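# Put the alphabet block into the toy box

## Task

Pick up the alphabet block and leave it resting inside the daughter's toy box. It must still be in the box once the robot lets go, and nothing may end up off the table.

## Robot and tools

Robot: two arms, left_arm and right_arm, each with a two-finger parallel gripper. left_arm is on the +y side and right_arm on the -y side. These names do not match image left and right. Calibrated base positions in the scene frame are left_arm (-0.014, +0.329, +0.048) m and right_arm (+0.048, -0.303, +0.029) m, both facing nearly straight along +x. A camera stand is fixed behind the arms. The fingers point along the gripper's +z axis and close along its y axis. end_effector_position is the point between the finger pads, roughly 1 cm short of the tips.

Frames: the scene frame has its origin at table-top height, midway between the arms, with +x out over the table and +z up. The table and the fixed cameras use the scene frame. Each arm reports its hand pose, velocities and targets in its own base frame. Motion offsets are taken along the axes of that arm's current Hand target, not along world axes.

execute_actions(actions, cameras): actions is a list of actions. Each action is a table of up to 15 rows, one per 1/30 s step. A short table repeats its last row until 15 steps are done. Every row has 14 numbers in [-1, 1]: left_arm dx, dy, dz, rx, ry, rz, opening, then the same seven for right_arm. Always send all 14, even when one arm stays still. The six pose numbers are an offset, not a pose. They are measured from the Hand target that held when the action began, so rows do not add up within an action. Each new action starts again from the updated Hand target, so repeating an offset keeps moving the gripper. Scale: 1.0 equals 0.6 m for dx, dy, dz and 180 degrees for rotation; rx, ry, rz form one rotation vector. Opening is absolute: +1 is fully open (0.094 m) and -1 is shut. Six zeros re-command the current Hand target. The gripper number is always a live command, so resend the current opening to keep it unchanged. cameras takes a list of names, ["all"], or []. By default you get images only for an empty actions list.

move(target, speed, blend, opening_speed, grip_force, blocking, cameras): target is one 14-number row as above, or a list of up to 15 such rows. All rows are offsets from the same starting Hand targets, not chained from each other. Paths are straight, and both arms finish together. A move lasts at least 0.5 s and is cut off at 10 s. speed is in m/s, from 0.002 to 2.9, default 0.25, and rotation is capped at twice that in rad/s. It can be one number or one per target. blend is a corner radius in m; 0 means stop at each target. opening_speed is how fast the opening changes, in units per second on the -1..1 scale, at least 0.2. Use it to close gently. grip_force is in newtons per pad, from 10 to 50, one value or one per arm. It stays in force until you change it, and lower values close slowly. blocking=false returns after about 0.5 s while the motion continues. Moves do not avoid obstacles or the other arm. The result adds a move: line giving the outcome, such as done, off_target, moving, held or fault. limits=paced means the sent pose was clipped; limits=held means steps were withheld.

wait(seconds 0 to 10) lets time pass while the arms hold. stop() brakes a running move. zoom_image(camera, region [x0, y0, x1, y1]) enlarges part of the newest image from that camera, at most 504 px on a side. read_manual only gives licence texts. finished_scene() ends the scene for good.

Cameras: cam_head_left and cam_head_right (896x504), cam_high and cam_low (896x504), and cam_left_wrist and cam_right_wrist (672x504, fisheye).

Results: Hand target is the commanded pose after clipping, and the next offsets start from it. Each call's orientation is clipped to 40 degrees from the measured orientation. The gripper may stop a few cm short because of friction or load; another command, even all zeros, retries. If it still falls short, send the gap as an offset. grip_measured is the measured opening on the command scale. A firm grasp reads a little narrower than the object. grip_effort_nm is the motor effort, where negative means closing. It is not a true contact force. Joint torques include gravity. Motor temperatures appear too, and a MOTOR HOT line appears at 75 °C. At 90 °C the arm folds and stops working; at 100 °C it collapses. Avoid long holds with the arm stretched out and pushes toward poses it cannot reach.

Cautions: never let the arms, grippers or wrist cameras hit each other. Never close a gripper on the other arm's fingers. Do not drop or throw the block, and lower it into the box before opening. Do not strike the table or fixed objects hard. Keep paths away from an arm's own base. A blocked arm keeps pressing until you command it back. Loose objects may get nudged now and then, so check with the cameras before grasping and before finishing.

Each tool is called after ">>>" by a JSON object that holds its "api" and its "payload".

## Session

>>> {"api": "execute_actions", "payload": {"actions": []}}

Scene clock: 0.00 s.
left_arm: end_effector_position=(+0.4007, -0.0159, +0.1277) grip_measured=+1.000 grip_effort_nm=n/a end_effector_quat_wxyz=(+0.625, -0.022, +0.780, +0.020) | right_arm: end_effector_position=(+0.3848, -0.0297, +0.1124) grip_measured=+1.000 grip_effort_nm=n/a end_effector_quat_wxyz=(+0.629, +0.065, +0.768, -0.099)
Joint positions: left_arm=[-0.121 1.509 0.356 0.93 -0.177 -0.036 0.094] | right_arm=[0.053 1.589 0.271 1.12 0.287 -0.015 0.094]
Joint velocities: within noise
Joint torques (N m): no reading
Motor temperatures (°C): left_arm=[24 29 36 29 29 25 28] | right_arm=[26 30 36 33 25 28 26]
Heat: left arm: 36 °C; right arm: 36 °C.
Hand target: left_arm +0.4009, -0.0156, +0.1279; +0.624, -0.022, +0.781, +0.021 | right_arm +0.3869, -0.0298, +0.1184; +0.636, +0.067, +0.763, -0.098
Tool commands: left_gripper/opening=+1.0 right_gripper/opening=+1.0

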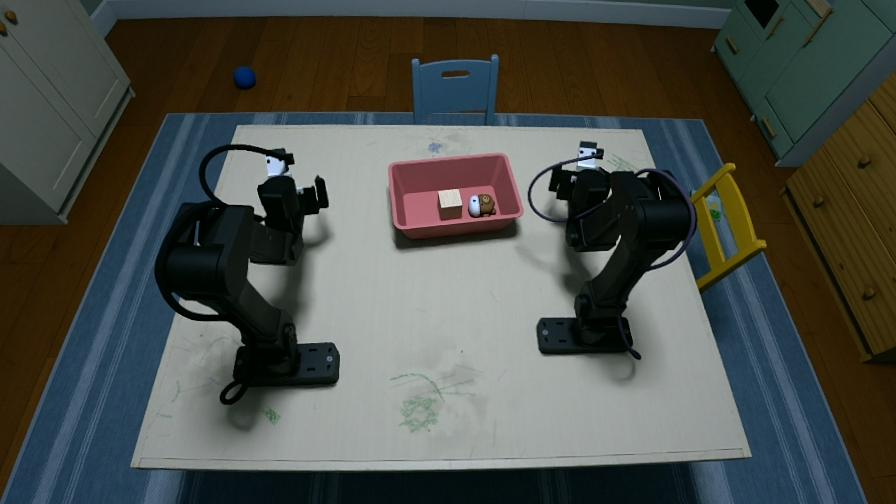

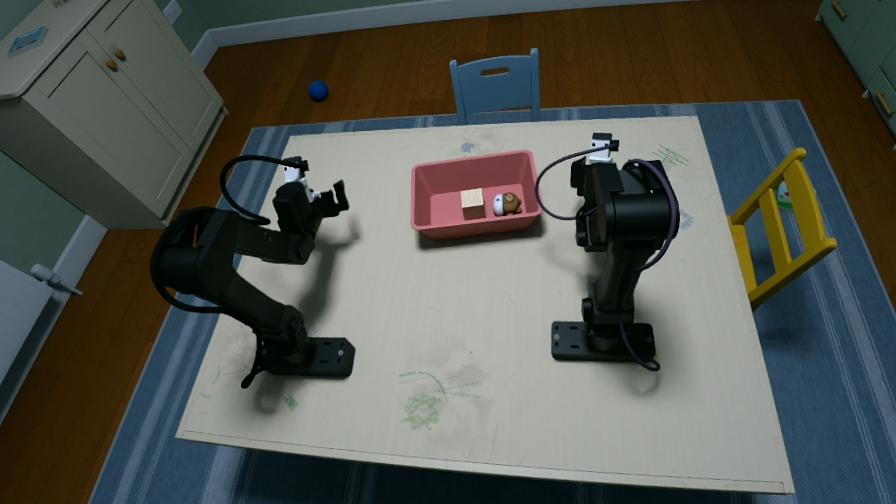

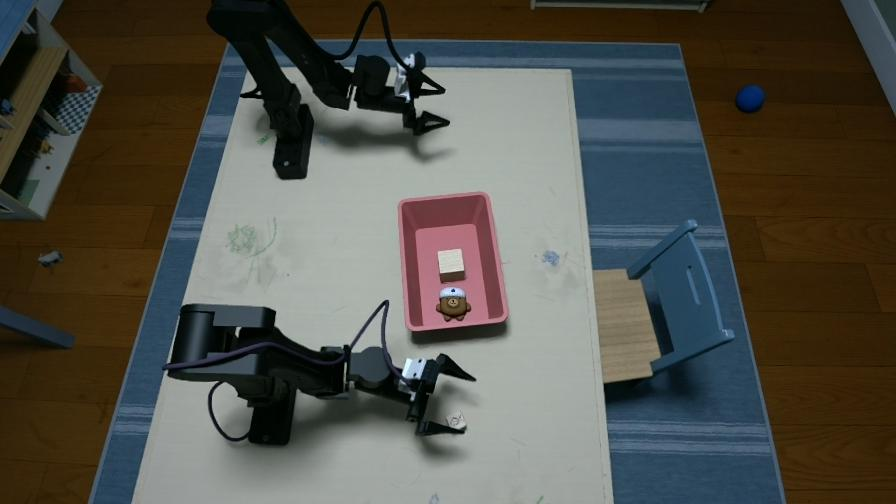

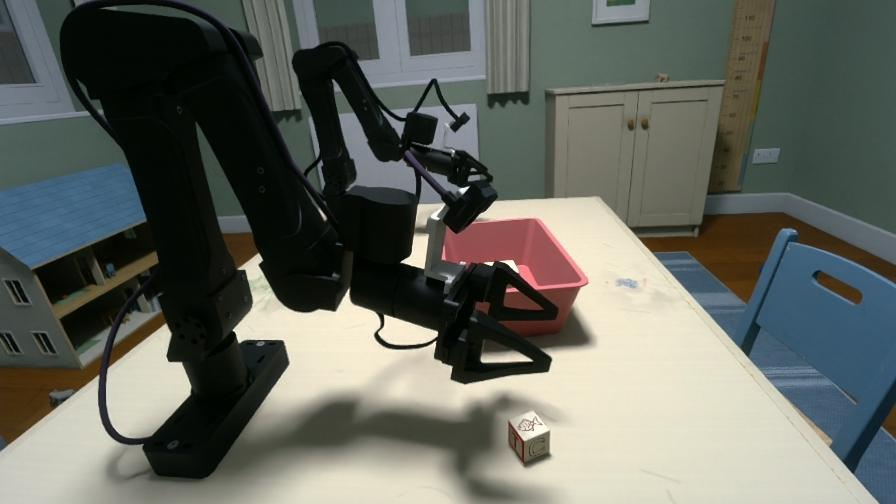

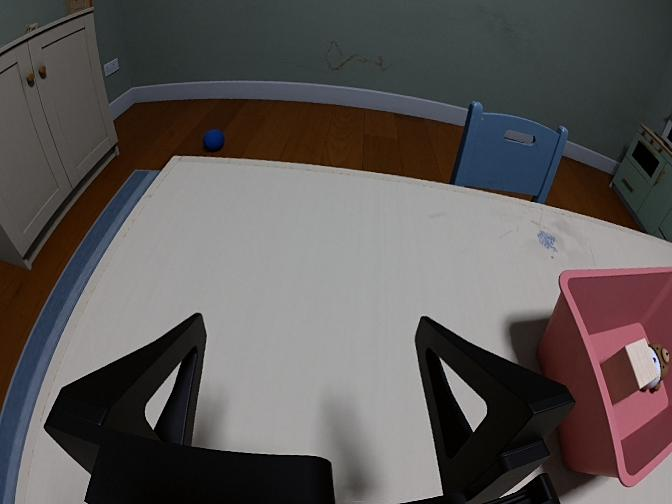

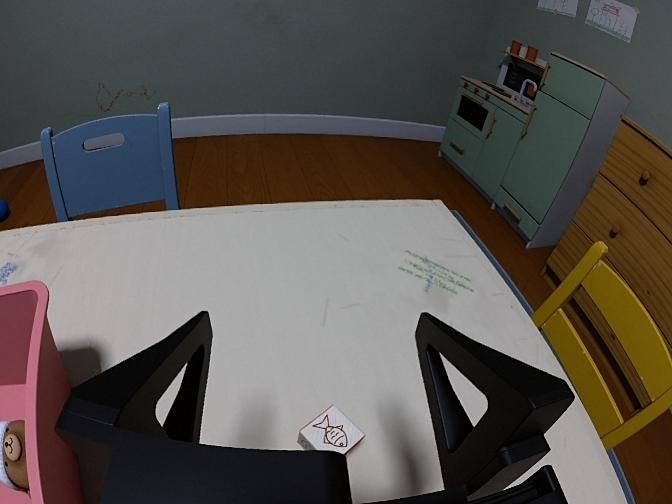

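>>> {"api": "zoom_image", "payload": {"camera": "cam_low", "region": [450, 380, 610, 500]}}

>>> {"api": "zoom_image", "payload": {"camera": "cam_high", "region": [380, 170, 540, 460]}}

>>> {"api": "zoom_image", "payload": {"camera": "cam_right_wrist", "region": [260, 380, 400, 480]}}

Scaled by 3.150.

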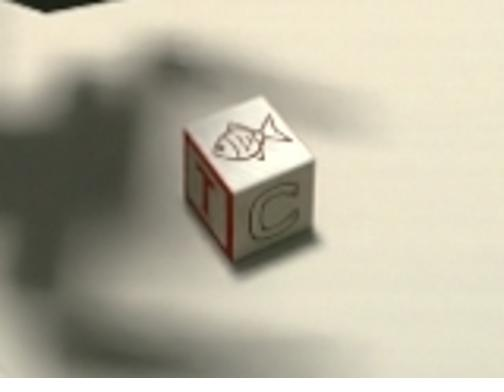

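Scaled by 1.738.

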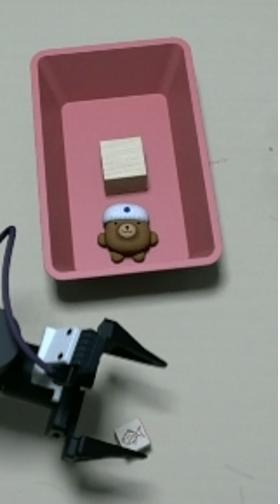

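Scaled by 3.600 from the camera's 672x504 image, which has a finer 960x720 frame.

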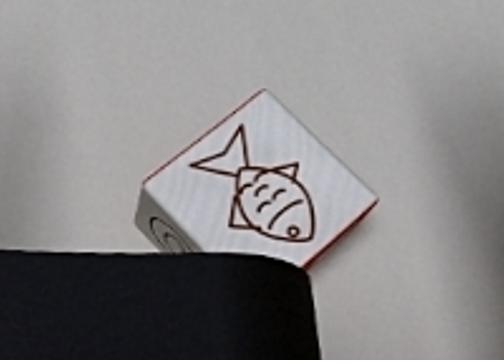

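>>> {"api": "move", "payload": {"target": [0,0,0,0,0,0,1, 0.0489,-0.0107,0,-0.1760,0.4164,-0.1767,1], "speed": 0.45, "cameras": ["cam_low","cam_right_wrist","cam_high"]}}

Scene clock: 77.50 s.
left_arm: end_effector_position=(+0.4007, -0.0159, +0.1277) grip_measured=+1.000 grip_effort_nm=0.02 end_effector_quat_wxyz=(+0.625, -0.022, +0.780, +0.020) | right_arm: end_effector_position=(+0.3722, -0.0376, +0.0888) grip_measured=+1.000 grip_effort_nm=0.03 end_effector_quat_wxyz=(-0.002, -0.240, +0.971, +0.001)
Joint positions: left_arm=[-0.121 1.509 0.356 0.93 -0.177 -0.036 0.094] | right_arm=[-0.103 1.977 1.65 -1.249 0 -0.587 0.094]
Joint torques (N m): left_arm=[-0.16 -6.08 6.28 1.96 -0.02 0.03] | right_arm=[0.35 -6.76 9.2 0.47 0.03 -0.05]
Motor temperatures (°C): left_arm=[24 30 38 35 28 24 27] | right_arm=[26 30 38 40 25 27 26]
Heat: left arm: 38 °C; right arm: 40 °C.
Hand target: left_arm +0.4009, -0.0156, +0.1279; +0.624, -0.022, +0.781, +0.021 | right_arm +0.3801, -0.0365, +0.0898; +0.000, -0.245, +0.969, +0.000
Off the commanded pose: left_arm 0.000 m, 0 deg | right_arm 0.008 m, 1 deg.
move: done
camera_calibration:
cam_right_wrist: T_world_to_cam=[[0.541047, -0.837071, 0.081119, -0.249671], [-0.751598, -0.438005, 0.493206, 0.257075], [-0.377318, -0.327816, -0.866122, 0.333696], [0, 0, 0, 1]] pos_world=[0.45421, 0.0129988, 0.182483]
Images, in order (width x height): cam_high 896x504, cam_low 896x504, cam_right_wrist 672x504.

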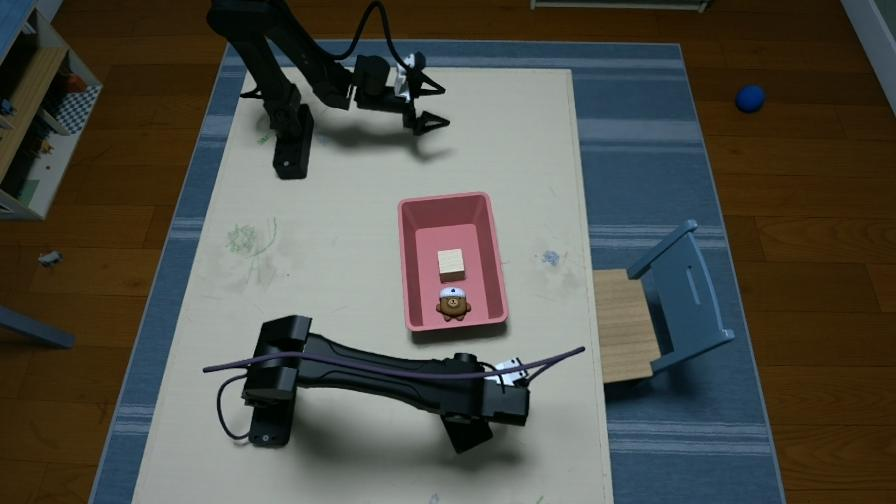

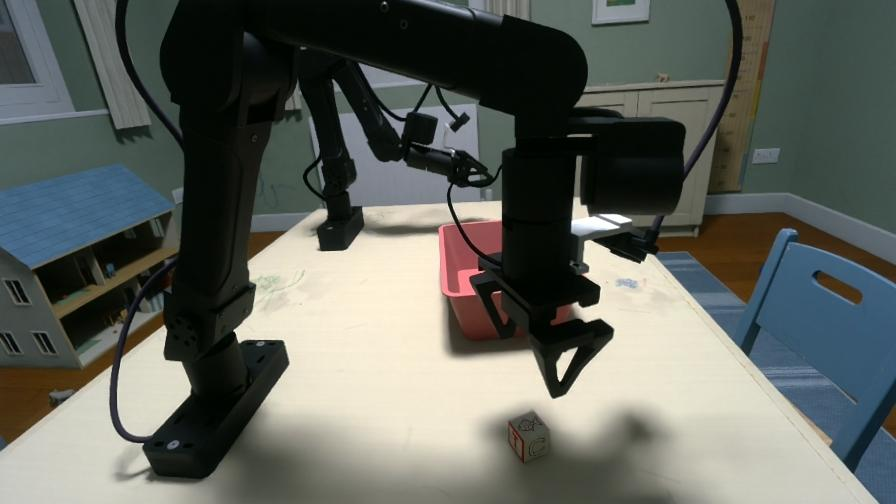

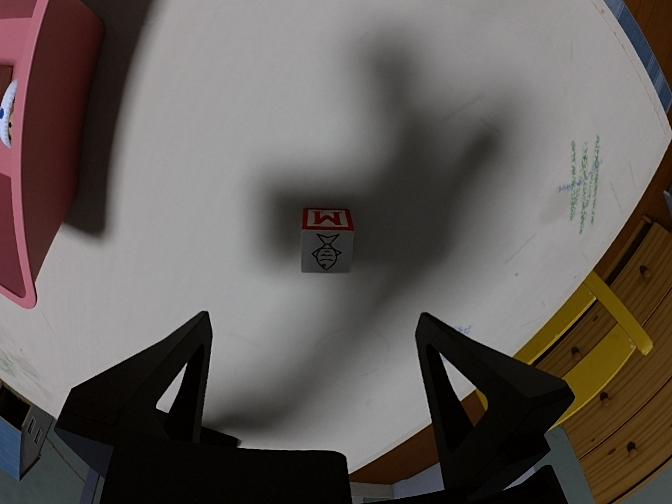

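>>> {"api": "zoom_image", "payload": {"camera": "cam_right_wrist", "region": [180, 180, 460, 390]}}

>>> {"api": "zoom_image", "payload": {"camera": "cam_low", "region": [460, 240, 640, 480]}}

Scaled by 1.800 from the camera's 672x504 image, which has a finer 960x720 frame.

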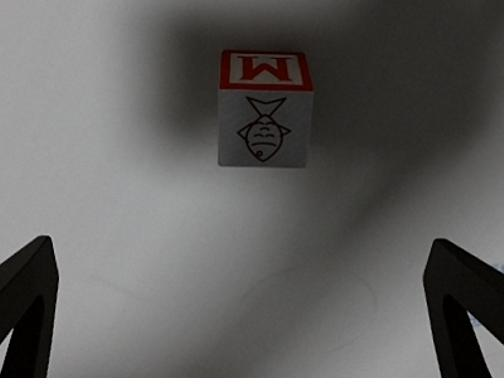

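Scaled by 2.100.

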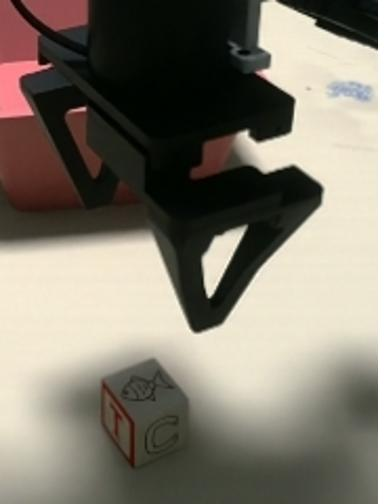

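>>> {"api": "move", "payload": {"target": [0,0,0,0,0,0,1, 0.0125,-0.0123,0.0997,0,0,0,1], "speed": 0.2, "cameras": ["cam_low","cam_right_wrist"]}}

Scene clock: 122.23 s.
left_arm: end_effector_position=(+0.4007, -0.0159, +0.1277) grip_measured=+1.000 grip_effort_nm=0.02 end_effector_quat_wxyz=(+0.625, -0.022, +0.780, +0.020) | right_arm: end_effector_position=(+0.3766, -0.0454, +0.0384) grip_measured=+1.000 grip_effort_nm=0.03 end_effector_quat_wxyz=(+0.003, -0.244, +0.970, -0.002)
Joint positions: left_arm=[-0.121 1.509 0.356 0.93 -0.177 -0.036 0.094] | right_arm=[-0.121 2.02 1.51 -1.053 0.002 -0.615 0.094]
Joint torques (N m): left_arm=[-0.16 -6.15 6.35 1.98 -0.03 0.01] | right_arm=[-0.44 -7.54 5.53 0.81 0 -0.05]
Motor temperatures (°C): left_arm=[24 30 38 36 28 24 27] | right_arm=[26 32 41 33 25 27 26]
Heat: left arm: 38 °C; right arm: 41 °C.
Hand target: left_arm +0.4009, -0.0156, +0.1279; +0.624, -0.022, +0.781, +0.021 | right_arm +0.3772, -0.0466, +0.0301; +0.000, -0.245, +0.969, +0.000
Off the commanded pose: left_arm 0.000 m, 0 deg | right_arm 0.009 m, 0 deg.
move: done
camera_calibration:
cam_right_wrist: T_world_to_cam=[[0.547622, -0.831867, 0.0900388, -0.257136], [-0.753223, -0.443248, 0.48599, 0.282481], [-0.364369, -0.333958, -0.869314, 0.284164], [0, 0, 0, 1]] pos_world=[0.457125, 0.0062055, 0.132897]
Images, in order (width x height): cam_low 896x504, cam_right_wrist 672x504.

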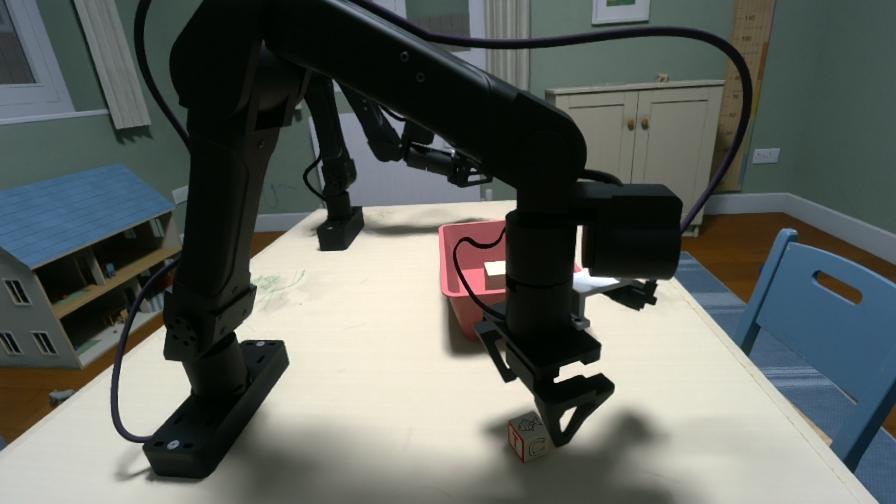

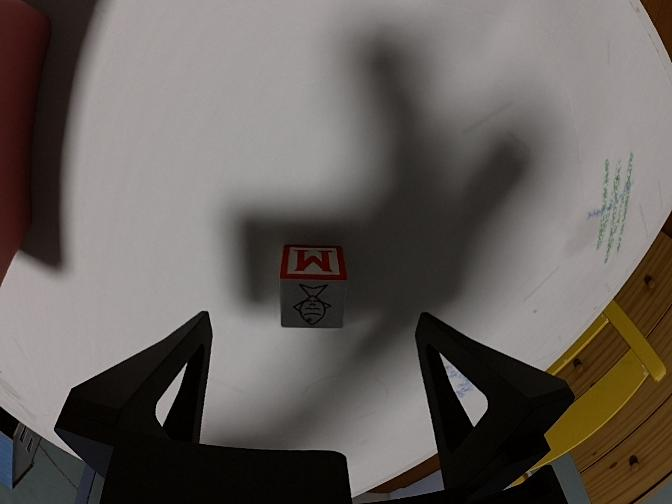

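>>> {"api": "move", "payload": {"target": [[0,0,0,0,0,0,1, 0.0067,0.0038,0.0735,0,0,0,0.4],[0,0,0,0,0,0,1, 0.0067,0.0038,0.0735,0,0,0,-0.45]], "speed": 0.12, "grip_force": [50, 40], "cameras": ["cam_low","cam_right_wrist"]}}

Scene clock: 135.70 s.
left_arm: end_effector_position=(+0.4007, -0.0159, +0.1277) grip_measured=+1.000 grip_effort_nm=0.02 end_effector_quat_wxyz=(+0.625, -0.022, +0.780, +0.020) | right_arm: end_effector_position=(+0.3741, -0.0451, -0.0043) grip_measured=-0.304 grip_effort_nm=-0.75 end_effector_quat_wxyz=(+0.005, -0.245, +0.970, -0.003)
Joint positions: left_arm=[-0.121 1.509 0.356 0.93 -0.177 -0.036 0.094] | right_arm=[-0.121 2.063 1.393 -0.889 0.002 -0.616 0.033]
Joint torques (N m): left_arm=[-0.13 -6.13 6.35 1.97 -0.02 0.02] | right_arm=[-0.51 -7.32 5.16 0.82 0.01 -0.05]
Heat: left arm: 38 °C; right arm: 39 °C.
Hand target: left_arm +0.4009, -0.0156, +0.1279; +0.624, -0.022, +0.781, +0.021 | right_arm +0.3724, -0.0465, -0.0141; +0.000, -0.245, +0.969, +0.000
Off the commanded pose: left_arm 0.000 m, 0 deg | right_arm 0.010 m, 1 deg.
grip_force (N): 50, 40
move: done
camera_calibration:
cam_right_wrist: T_world_to_cam=[[0.548485, -0.830946, 0.0932346, -0.251893], [-0.754904, -0.444148, 0.482548, 0.302056], [-0.359561, -0.335053, -0.870893, 0.244316], [0, 0, 0, 1]] pos_world=[0.454029, 0.00670666, 0.0905019]
Images, in order (width x height): cam_low 896x504, cam_right_wrist 672x504.

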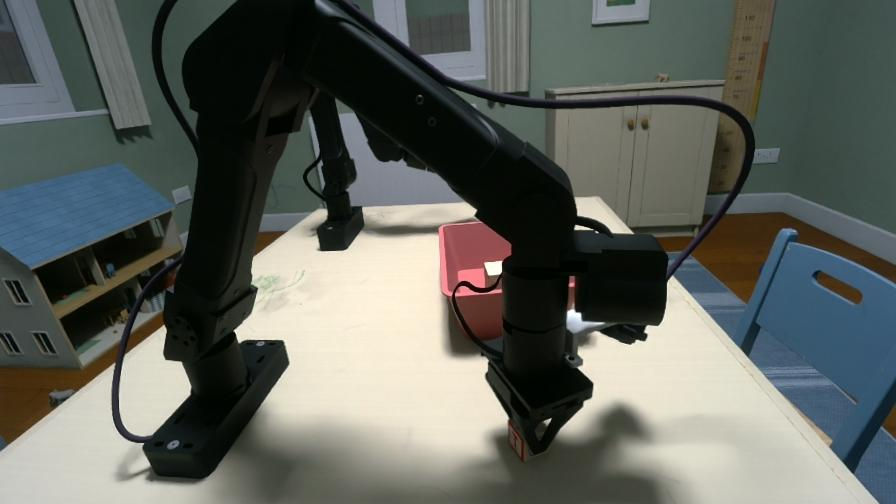

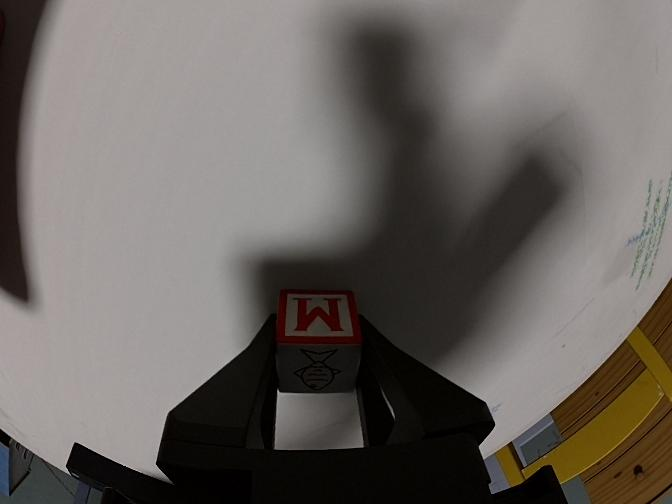

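>>> {"api": "move", "payload": {"target": [[0,0.08,0,0,0,0,1, -0.0027,-0.0005,-0.2235,0,0,0,-0.45],[0,0.2,0,0,0,0,1, -0.2350,0.6457,-0.2235,-0.0100,-0.0549,-0.1143,-0.45]], "speed": [0.25, 0.4], "blend": [0.05, 0], "cameras": ["cam_high","cam_low","cam_head_right","cam_right_wrist"]}}

Scene clock: 189.37 s.
left_arm: end_effector_position=(+0.3904, +0.1019, +0.1290) grip_measured=+1.000 grip_effort_nm=0.02 end_effector_quat_wxyz=(+0.626, -0.026, +0.779, +0.020) | right_arm: end_effector_position=(+0.3063, +0.3571, +0.1217) grip_measured=-0.305 grip_effort_nm=-0.81 end_effector_quat_wxyz=(+0.077, -0.417, +0.905, +0.038)
Joint positions: left_arm=[0.395 1.529 0.382 0.918 0.322 0.072 0.094] | right_arm=[0.858 2.217 2.133 -1.316 -0.005 -0.005 0.033]
Joint torques (N m): left_arm=[0.47 -5.11 7.5 1.94 0.13 0.11] | right_arm=[-0.05 -8.34 9.54 0.84 0.08 0.08]
Heat: left arm: 38 °C; right arm: 39 °C.
Hand target: left_arm +0.3937, +0.1041, +0.1285; +0.624, -0.022, +0.781, +0.021 | right_arm +0.3124, +0.3613, +0.1201; +0.079, -0.413, +0.906, +0.036
Off the commanded pose: left_arm 0.004 m, 1 deg | right_arm 0.007 m, 1 deg.
grip_force (N): 50, 40
move: done
camera_calibration:
cam_right_wrist: T_world_to_cam=[[0.80228, -0.589552, 0.0936776, -0.0562611], [-0.583115, -0.740391, 0.334364, 0.44002], [-0.127767, -0.322878, -0.937777, 0.39722], [0, 0, 0, 1]] pos_world=[0.352471, 0.420871, 0.230648]
Images, in order (width x height): cam_head_right 896x504, cam_high 896x504, cam_low 896x504, cam_right_wrist 672x504.

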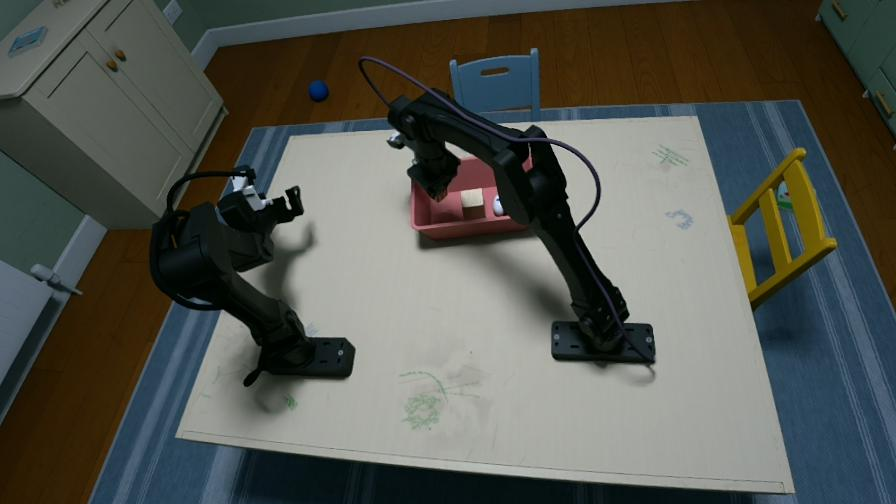

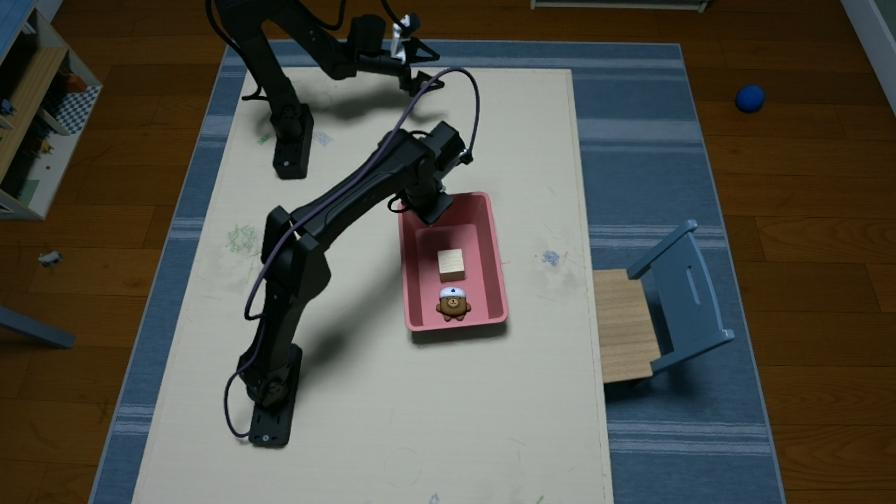

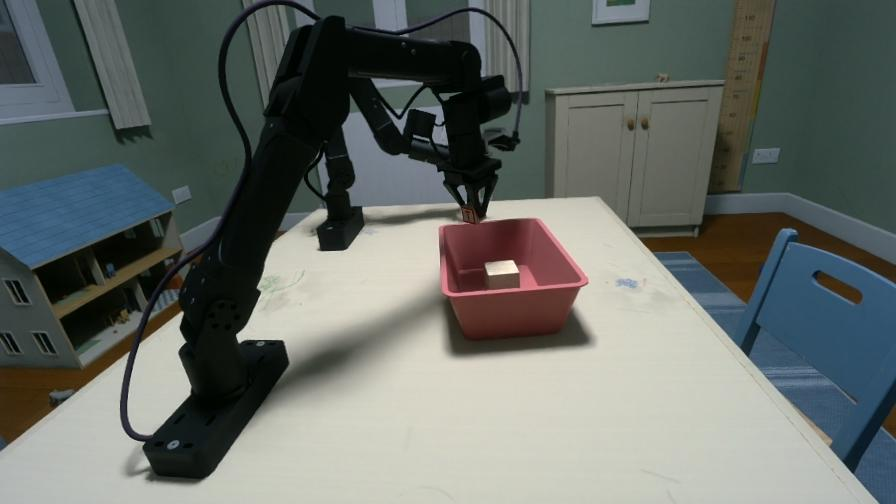

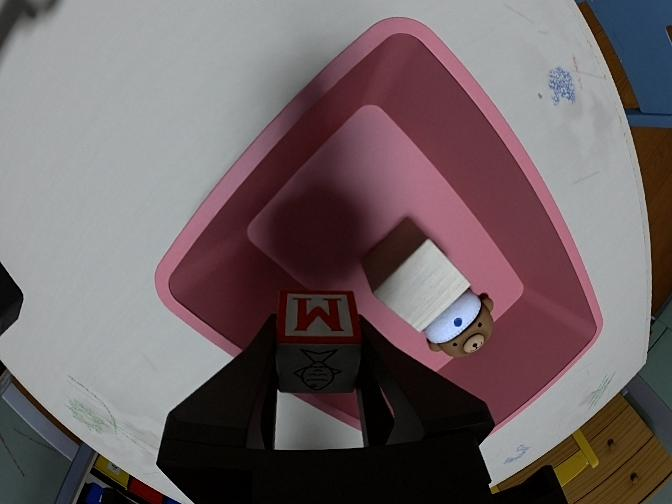

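>>> {"api": "move", "payload": {"target": [0,0,0,0,0,0,1, 0.0155,-0.0235,0.1955,0,0,0,-0.45], "speed": 0.15, "cameras": ["cam_high","cam_low","cam_right_wrist"]}}

Scene clock: 210.33 s.
left_arm: end_effector_position=(+0.3904, +0.1019, +0.1290) grip_measured=+1.000 grip_effort_nm=0.02 end_effector_quat_wxyz=(+0.626, -0.026, +0.779, +0.020) | right_arm: end_effector_position=(+0.3278, +0.3613, +0.0145) grip_measured=-0.305 grip_effort_nm=-0.81 end_effector_quat_wxyz=(+0.082, -0.412, +0.907, +0.038)
Joint positions: left_arm=[0.395 1.529 0.382 0.918 0.322 0.072 0.094] | right_arm=[0.83 2.303 1.847 -0.934 -0.005 -0.023 0.033]
Joint torques (N m): left_arm=[0.42 -5.07 7.5 1.94 0.13 0.11] | right_arm=[-0.28 -9.46 5.93 1.17 0.02 -0.05]
Heat: left arm: 40 °C; right arm: 41 °C.
Hand target: left_arm +0.3937, +0.1041, +0.1285; +0.624, -0.022, +0.781, +0.021 | right_arm +0.3303, +0.3605, +0.0029; +0.079, -0.413, +0.906, +0.036
Off the commanded pose: left_arm 0.004 m, 1 deg | right_arm 0.012 m, 0 deg.
grip_force (N): 50, 40
move: off_target (right_arm)
camera_calibration:
cam_right_wrist: T_world_to_cam=[[0.795771, -0.597651, 0.0977887, -0.0561054], [-0.593173, -0.736674, 0.32474, 0.493489], [-0.122043, -0.316425, -0.940734, 0.296604], [0, 0, 0, 1]] pos_world=[0.37357, 0.423862, 0.124257]
Images, in order (width x height): cam_high 896x504, cam_low 896x504, cam_right_wrist 672x504.

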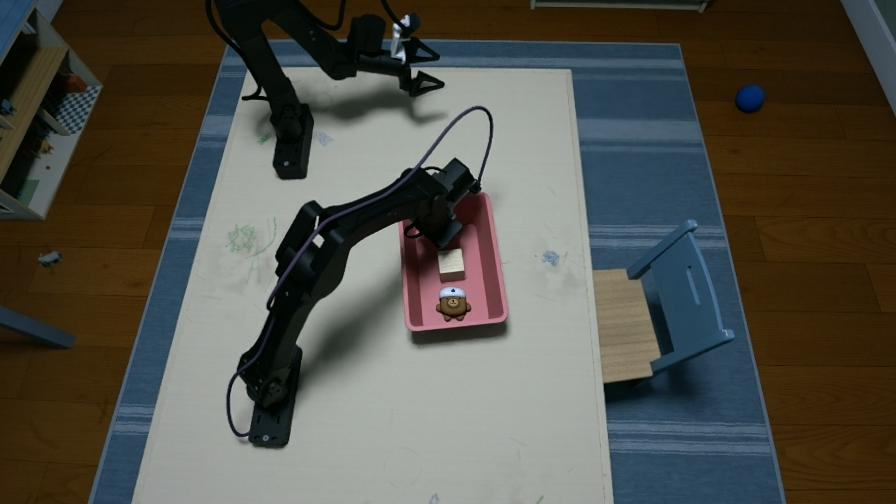

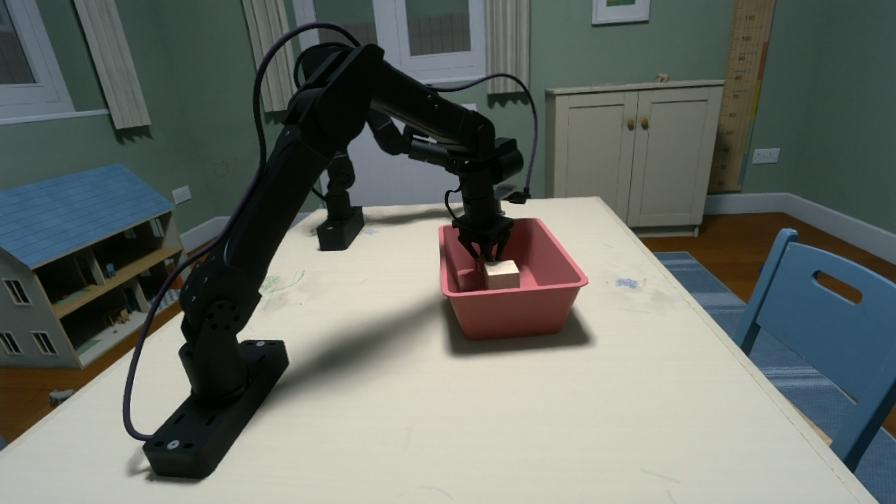

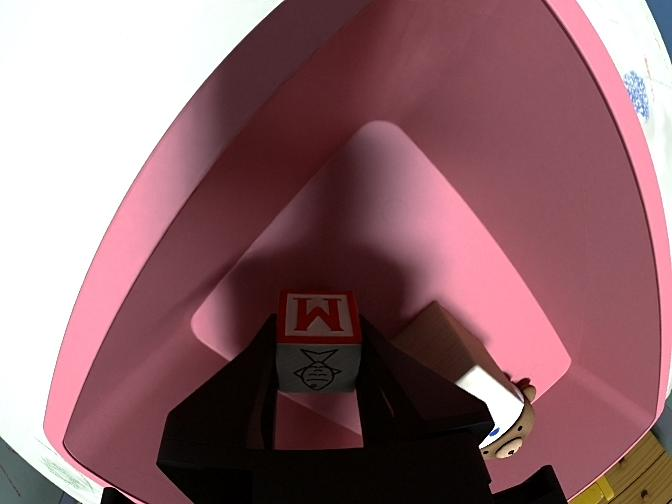

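>>> {"api": "move", "payload": {"target": [0,0,0,0,0,0,1, -0.0019,0.0044,0.0179,0,0,0,-0.45], "speed": 0.1, "cameras": ["cam_right_wrist"]}}

Scene clock: 225.00 s.
left_arm: end_effector_position=(+0.3904, +0.1019, +0.1290) grip_measured=+1.000 grip_effort_nm=0.02 end_effector_quat_wxyz=(+0.626, -0.026, +0.779, +0.020) | right_arm: end_effector_position=(+0.3307, +0.3644, +0.0076) grip_measured=-0.305 grip_effort_nm=-0.81 end_effector_quat_wxyz=(+0.086, -0.412, +0.906, +0.039)
Joint positions: left_arm=[0.395 1.529 0.382 0.918 0.322 0.072 0.094] | right_arm=[0.83 2.32 1.847 -0.909 -0.005 -0.023 0.033]
Joint torques (N m): left_arm=[0.46 -5.11 7.47 1.92 0.13 0.11] | right_arm=[0.2 -9.07 5.78 1.22 0.03 0.02]
Motor temperatures (°C): left_arm=[24 30 36 41 28 24 27] | right_arm=[25 34 40 31 25 26 27]
Heat: left arm: 41 °C; right arm: 40 °C.
Hand target: left_arm +0.3937, +0.1041, +0.1285; +0.624, -0.022, +0.781, +0.021 | right_arm +0.3302, +0.3645, -0.0076; +0.079, -0.413, +0.906, +0.036
Off the commanded pose: left_arm 0.004 m, 1 deg | right_arm 0.015 m, 1 deg.
grip_force (N): 50, 40
move: off_target (right_arm)
camera_calibration:
cam_right_wrist: T_world_to_cam=[[0.795273, -0.598201, 0.098469, -0.0554151], [-0.59481, -0.738497, 0.317528, 0.501091], [-0.117227, -0.311092, -0.943122, 0.287888], [0, 0, 0, 1]] pos_world=[0.375872, 0.426464, 0.11786]
Images, in order (width x height): cam_right_wrist 672x504.

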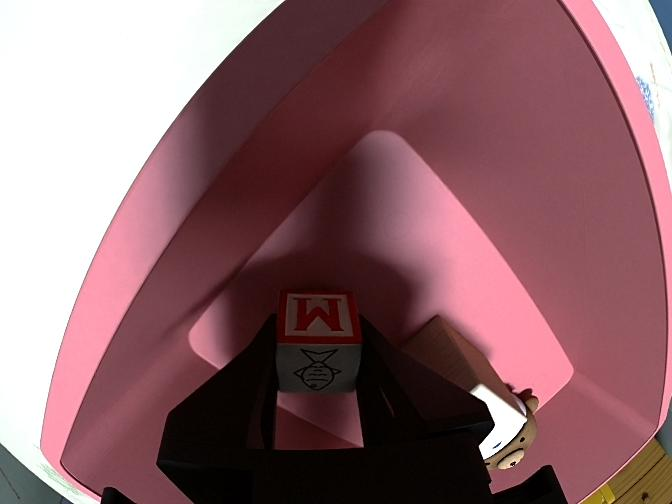

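>>> {"api": "move", "payload": {"target": [[0,0,0,0,0,0,1, -0.0019,0,-0.0112,0,0,0,-0.13],[0,0,0,0,0,0,1, -0.0376,0,-0.2134,0,0,0,-0.13]], "speed": [0.1, 0.2], "opening_speed": 0.6, "cameras": ["cam_high","cam_head_left","cam_right_wrist"]}}

Scene clock: 235.10 s.
left_arm: end_effector_position=(+0.3904, +0.1019, +0.1290) grip_measured=+1.000 grip_effort_nm=0.02 end_effector_quat_wxyz=(+0.626, -0.026, +0.779, +0.020) | right_arm: end_effector_position=(+0.3266, +0.3599, +0.1198) grip_measured=-0.131 grip_effort_nm=0.11 end_effector_quat_wxyz=(+0.073, -0.413, +0.907, +0.034)
Joint positions: left_arm=[0.395 1.529 0.382 0.918 0.322 0.072 0.094] | right_arm=[0.83 2.32 2.301 -1.39 -0.005 -0.023 0.041]
Joint torques (N m): left_arm=[0.43 -5.05 7.5 1.93 0.12 0.12] | right_arm=[0.21 -9.77 9.36 0.82 0.03 0.01]
Heat: left arm: 41 °C; right arm: 40 °C.
Hand target: left_arm +0.3937, +0.1041, +0.1285; +0.624, -0.022, +0.781, +0.021 | right_arm +0.3303, +0.3646, +0.1225; +0.079, -0.413, +0.906, +0.036
Off the commanded pose: left_arm 0.004 m, 1 deg | right_arm 0.006 m, 1 deg.
grip_force (N): 50, 40
move: done
camera_calibration:
cam_right_wrist: T_world_to_cam=[[0.797073, -0.596222, 0.0958818, -0.0668917], [-0.588701, -0.7318, 0.343365, 0.452128], [-0.134556, -0.330133, -0.934295, 0.403383], [0, 0, 0, 1]] pos_world=[0.373764, 0.424155, 0.228048]
Images, in order (width x height): cam_head_left 896x504, cam_high 896x504, cam_right_wrist 672x504.

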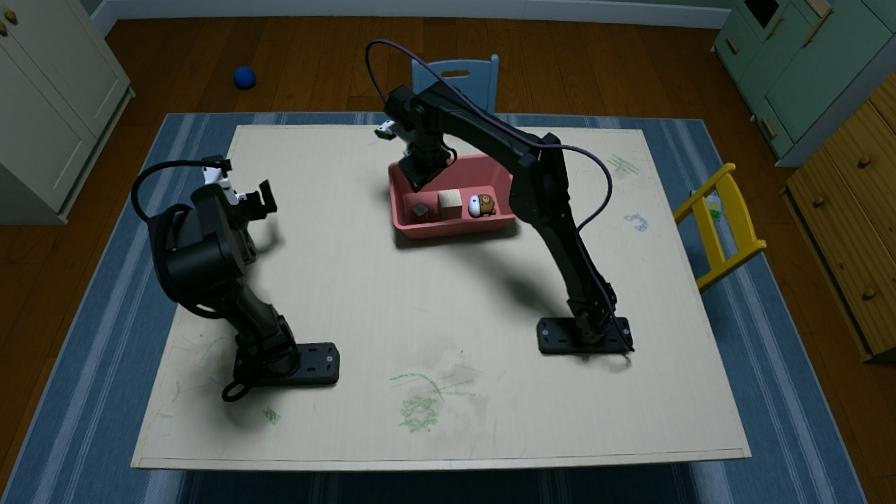

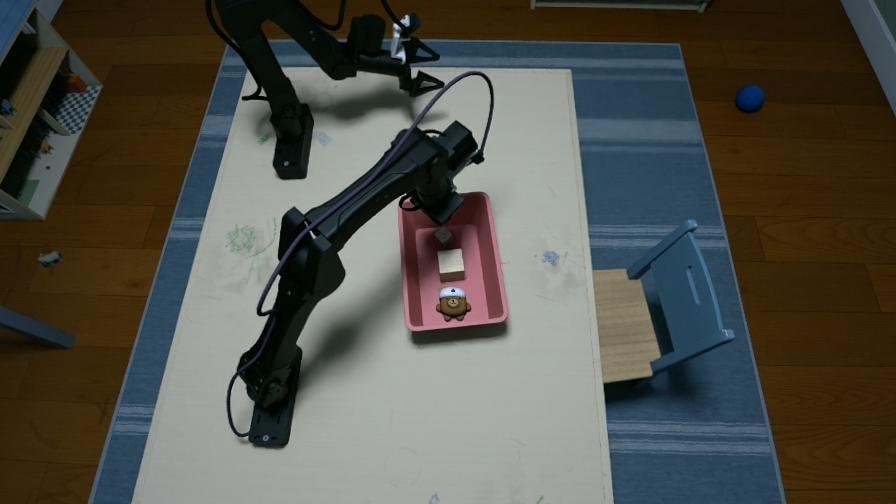

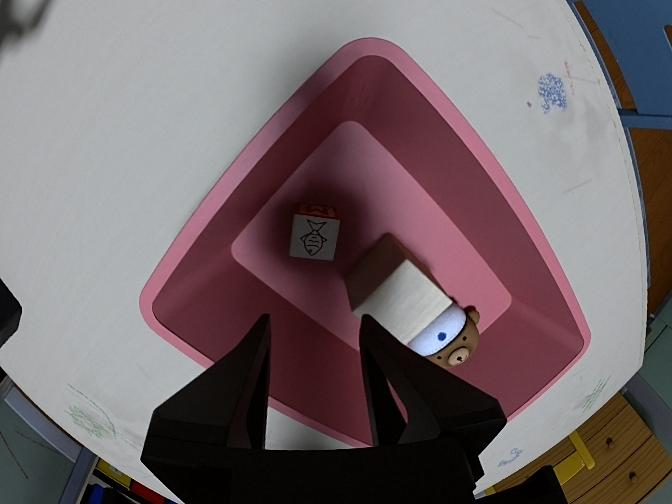

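>>> {"api": "finished_scene", "payload": {"scene": 1}}

The scene is finished: the task was done.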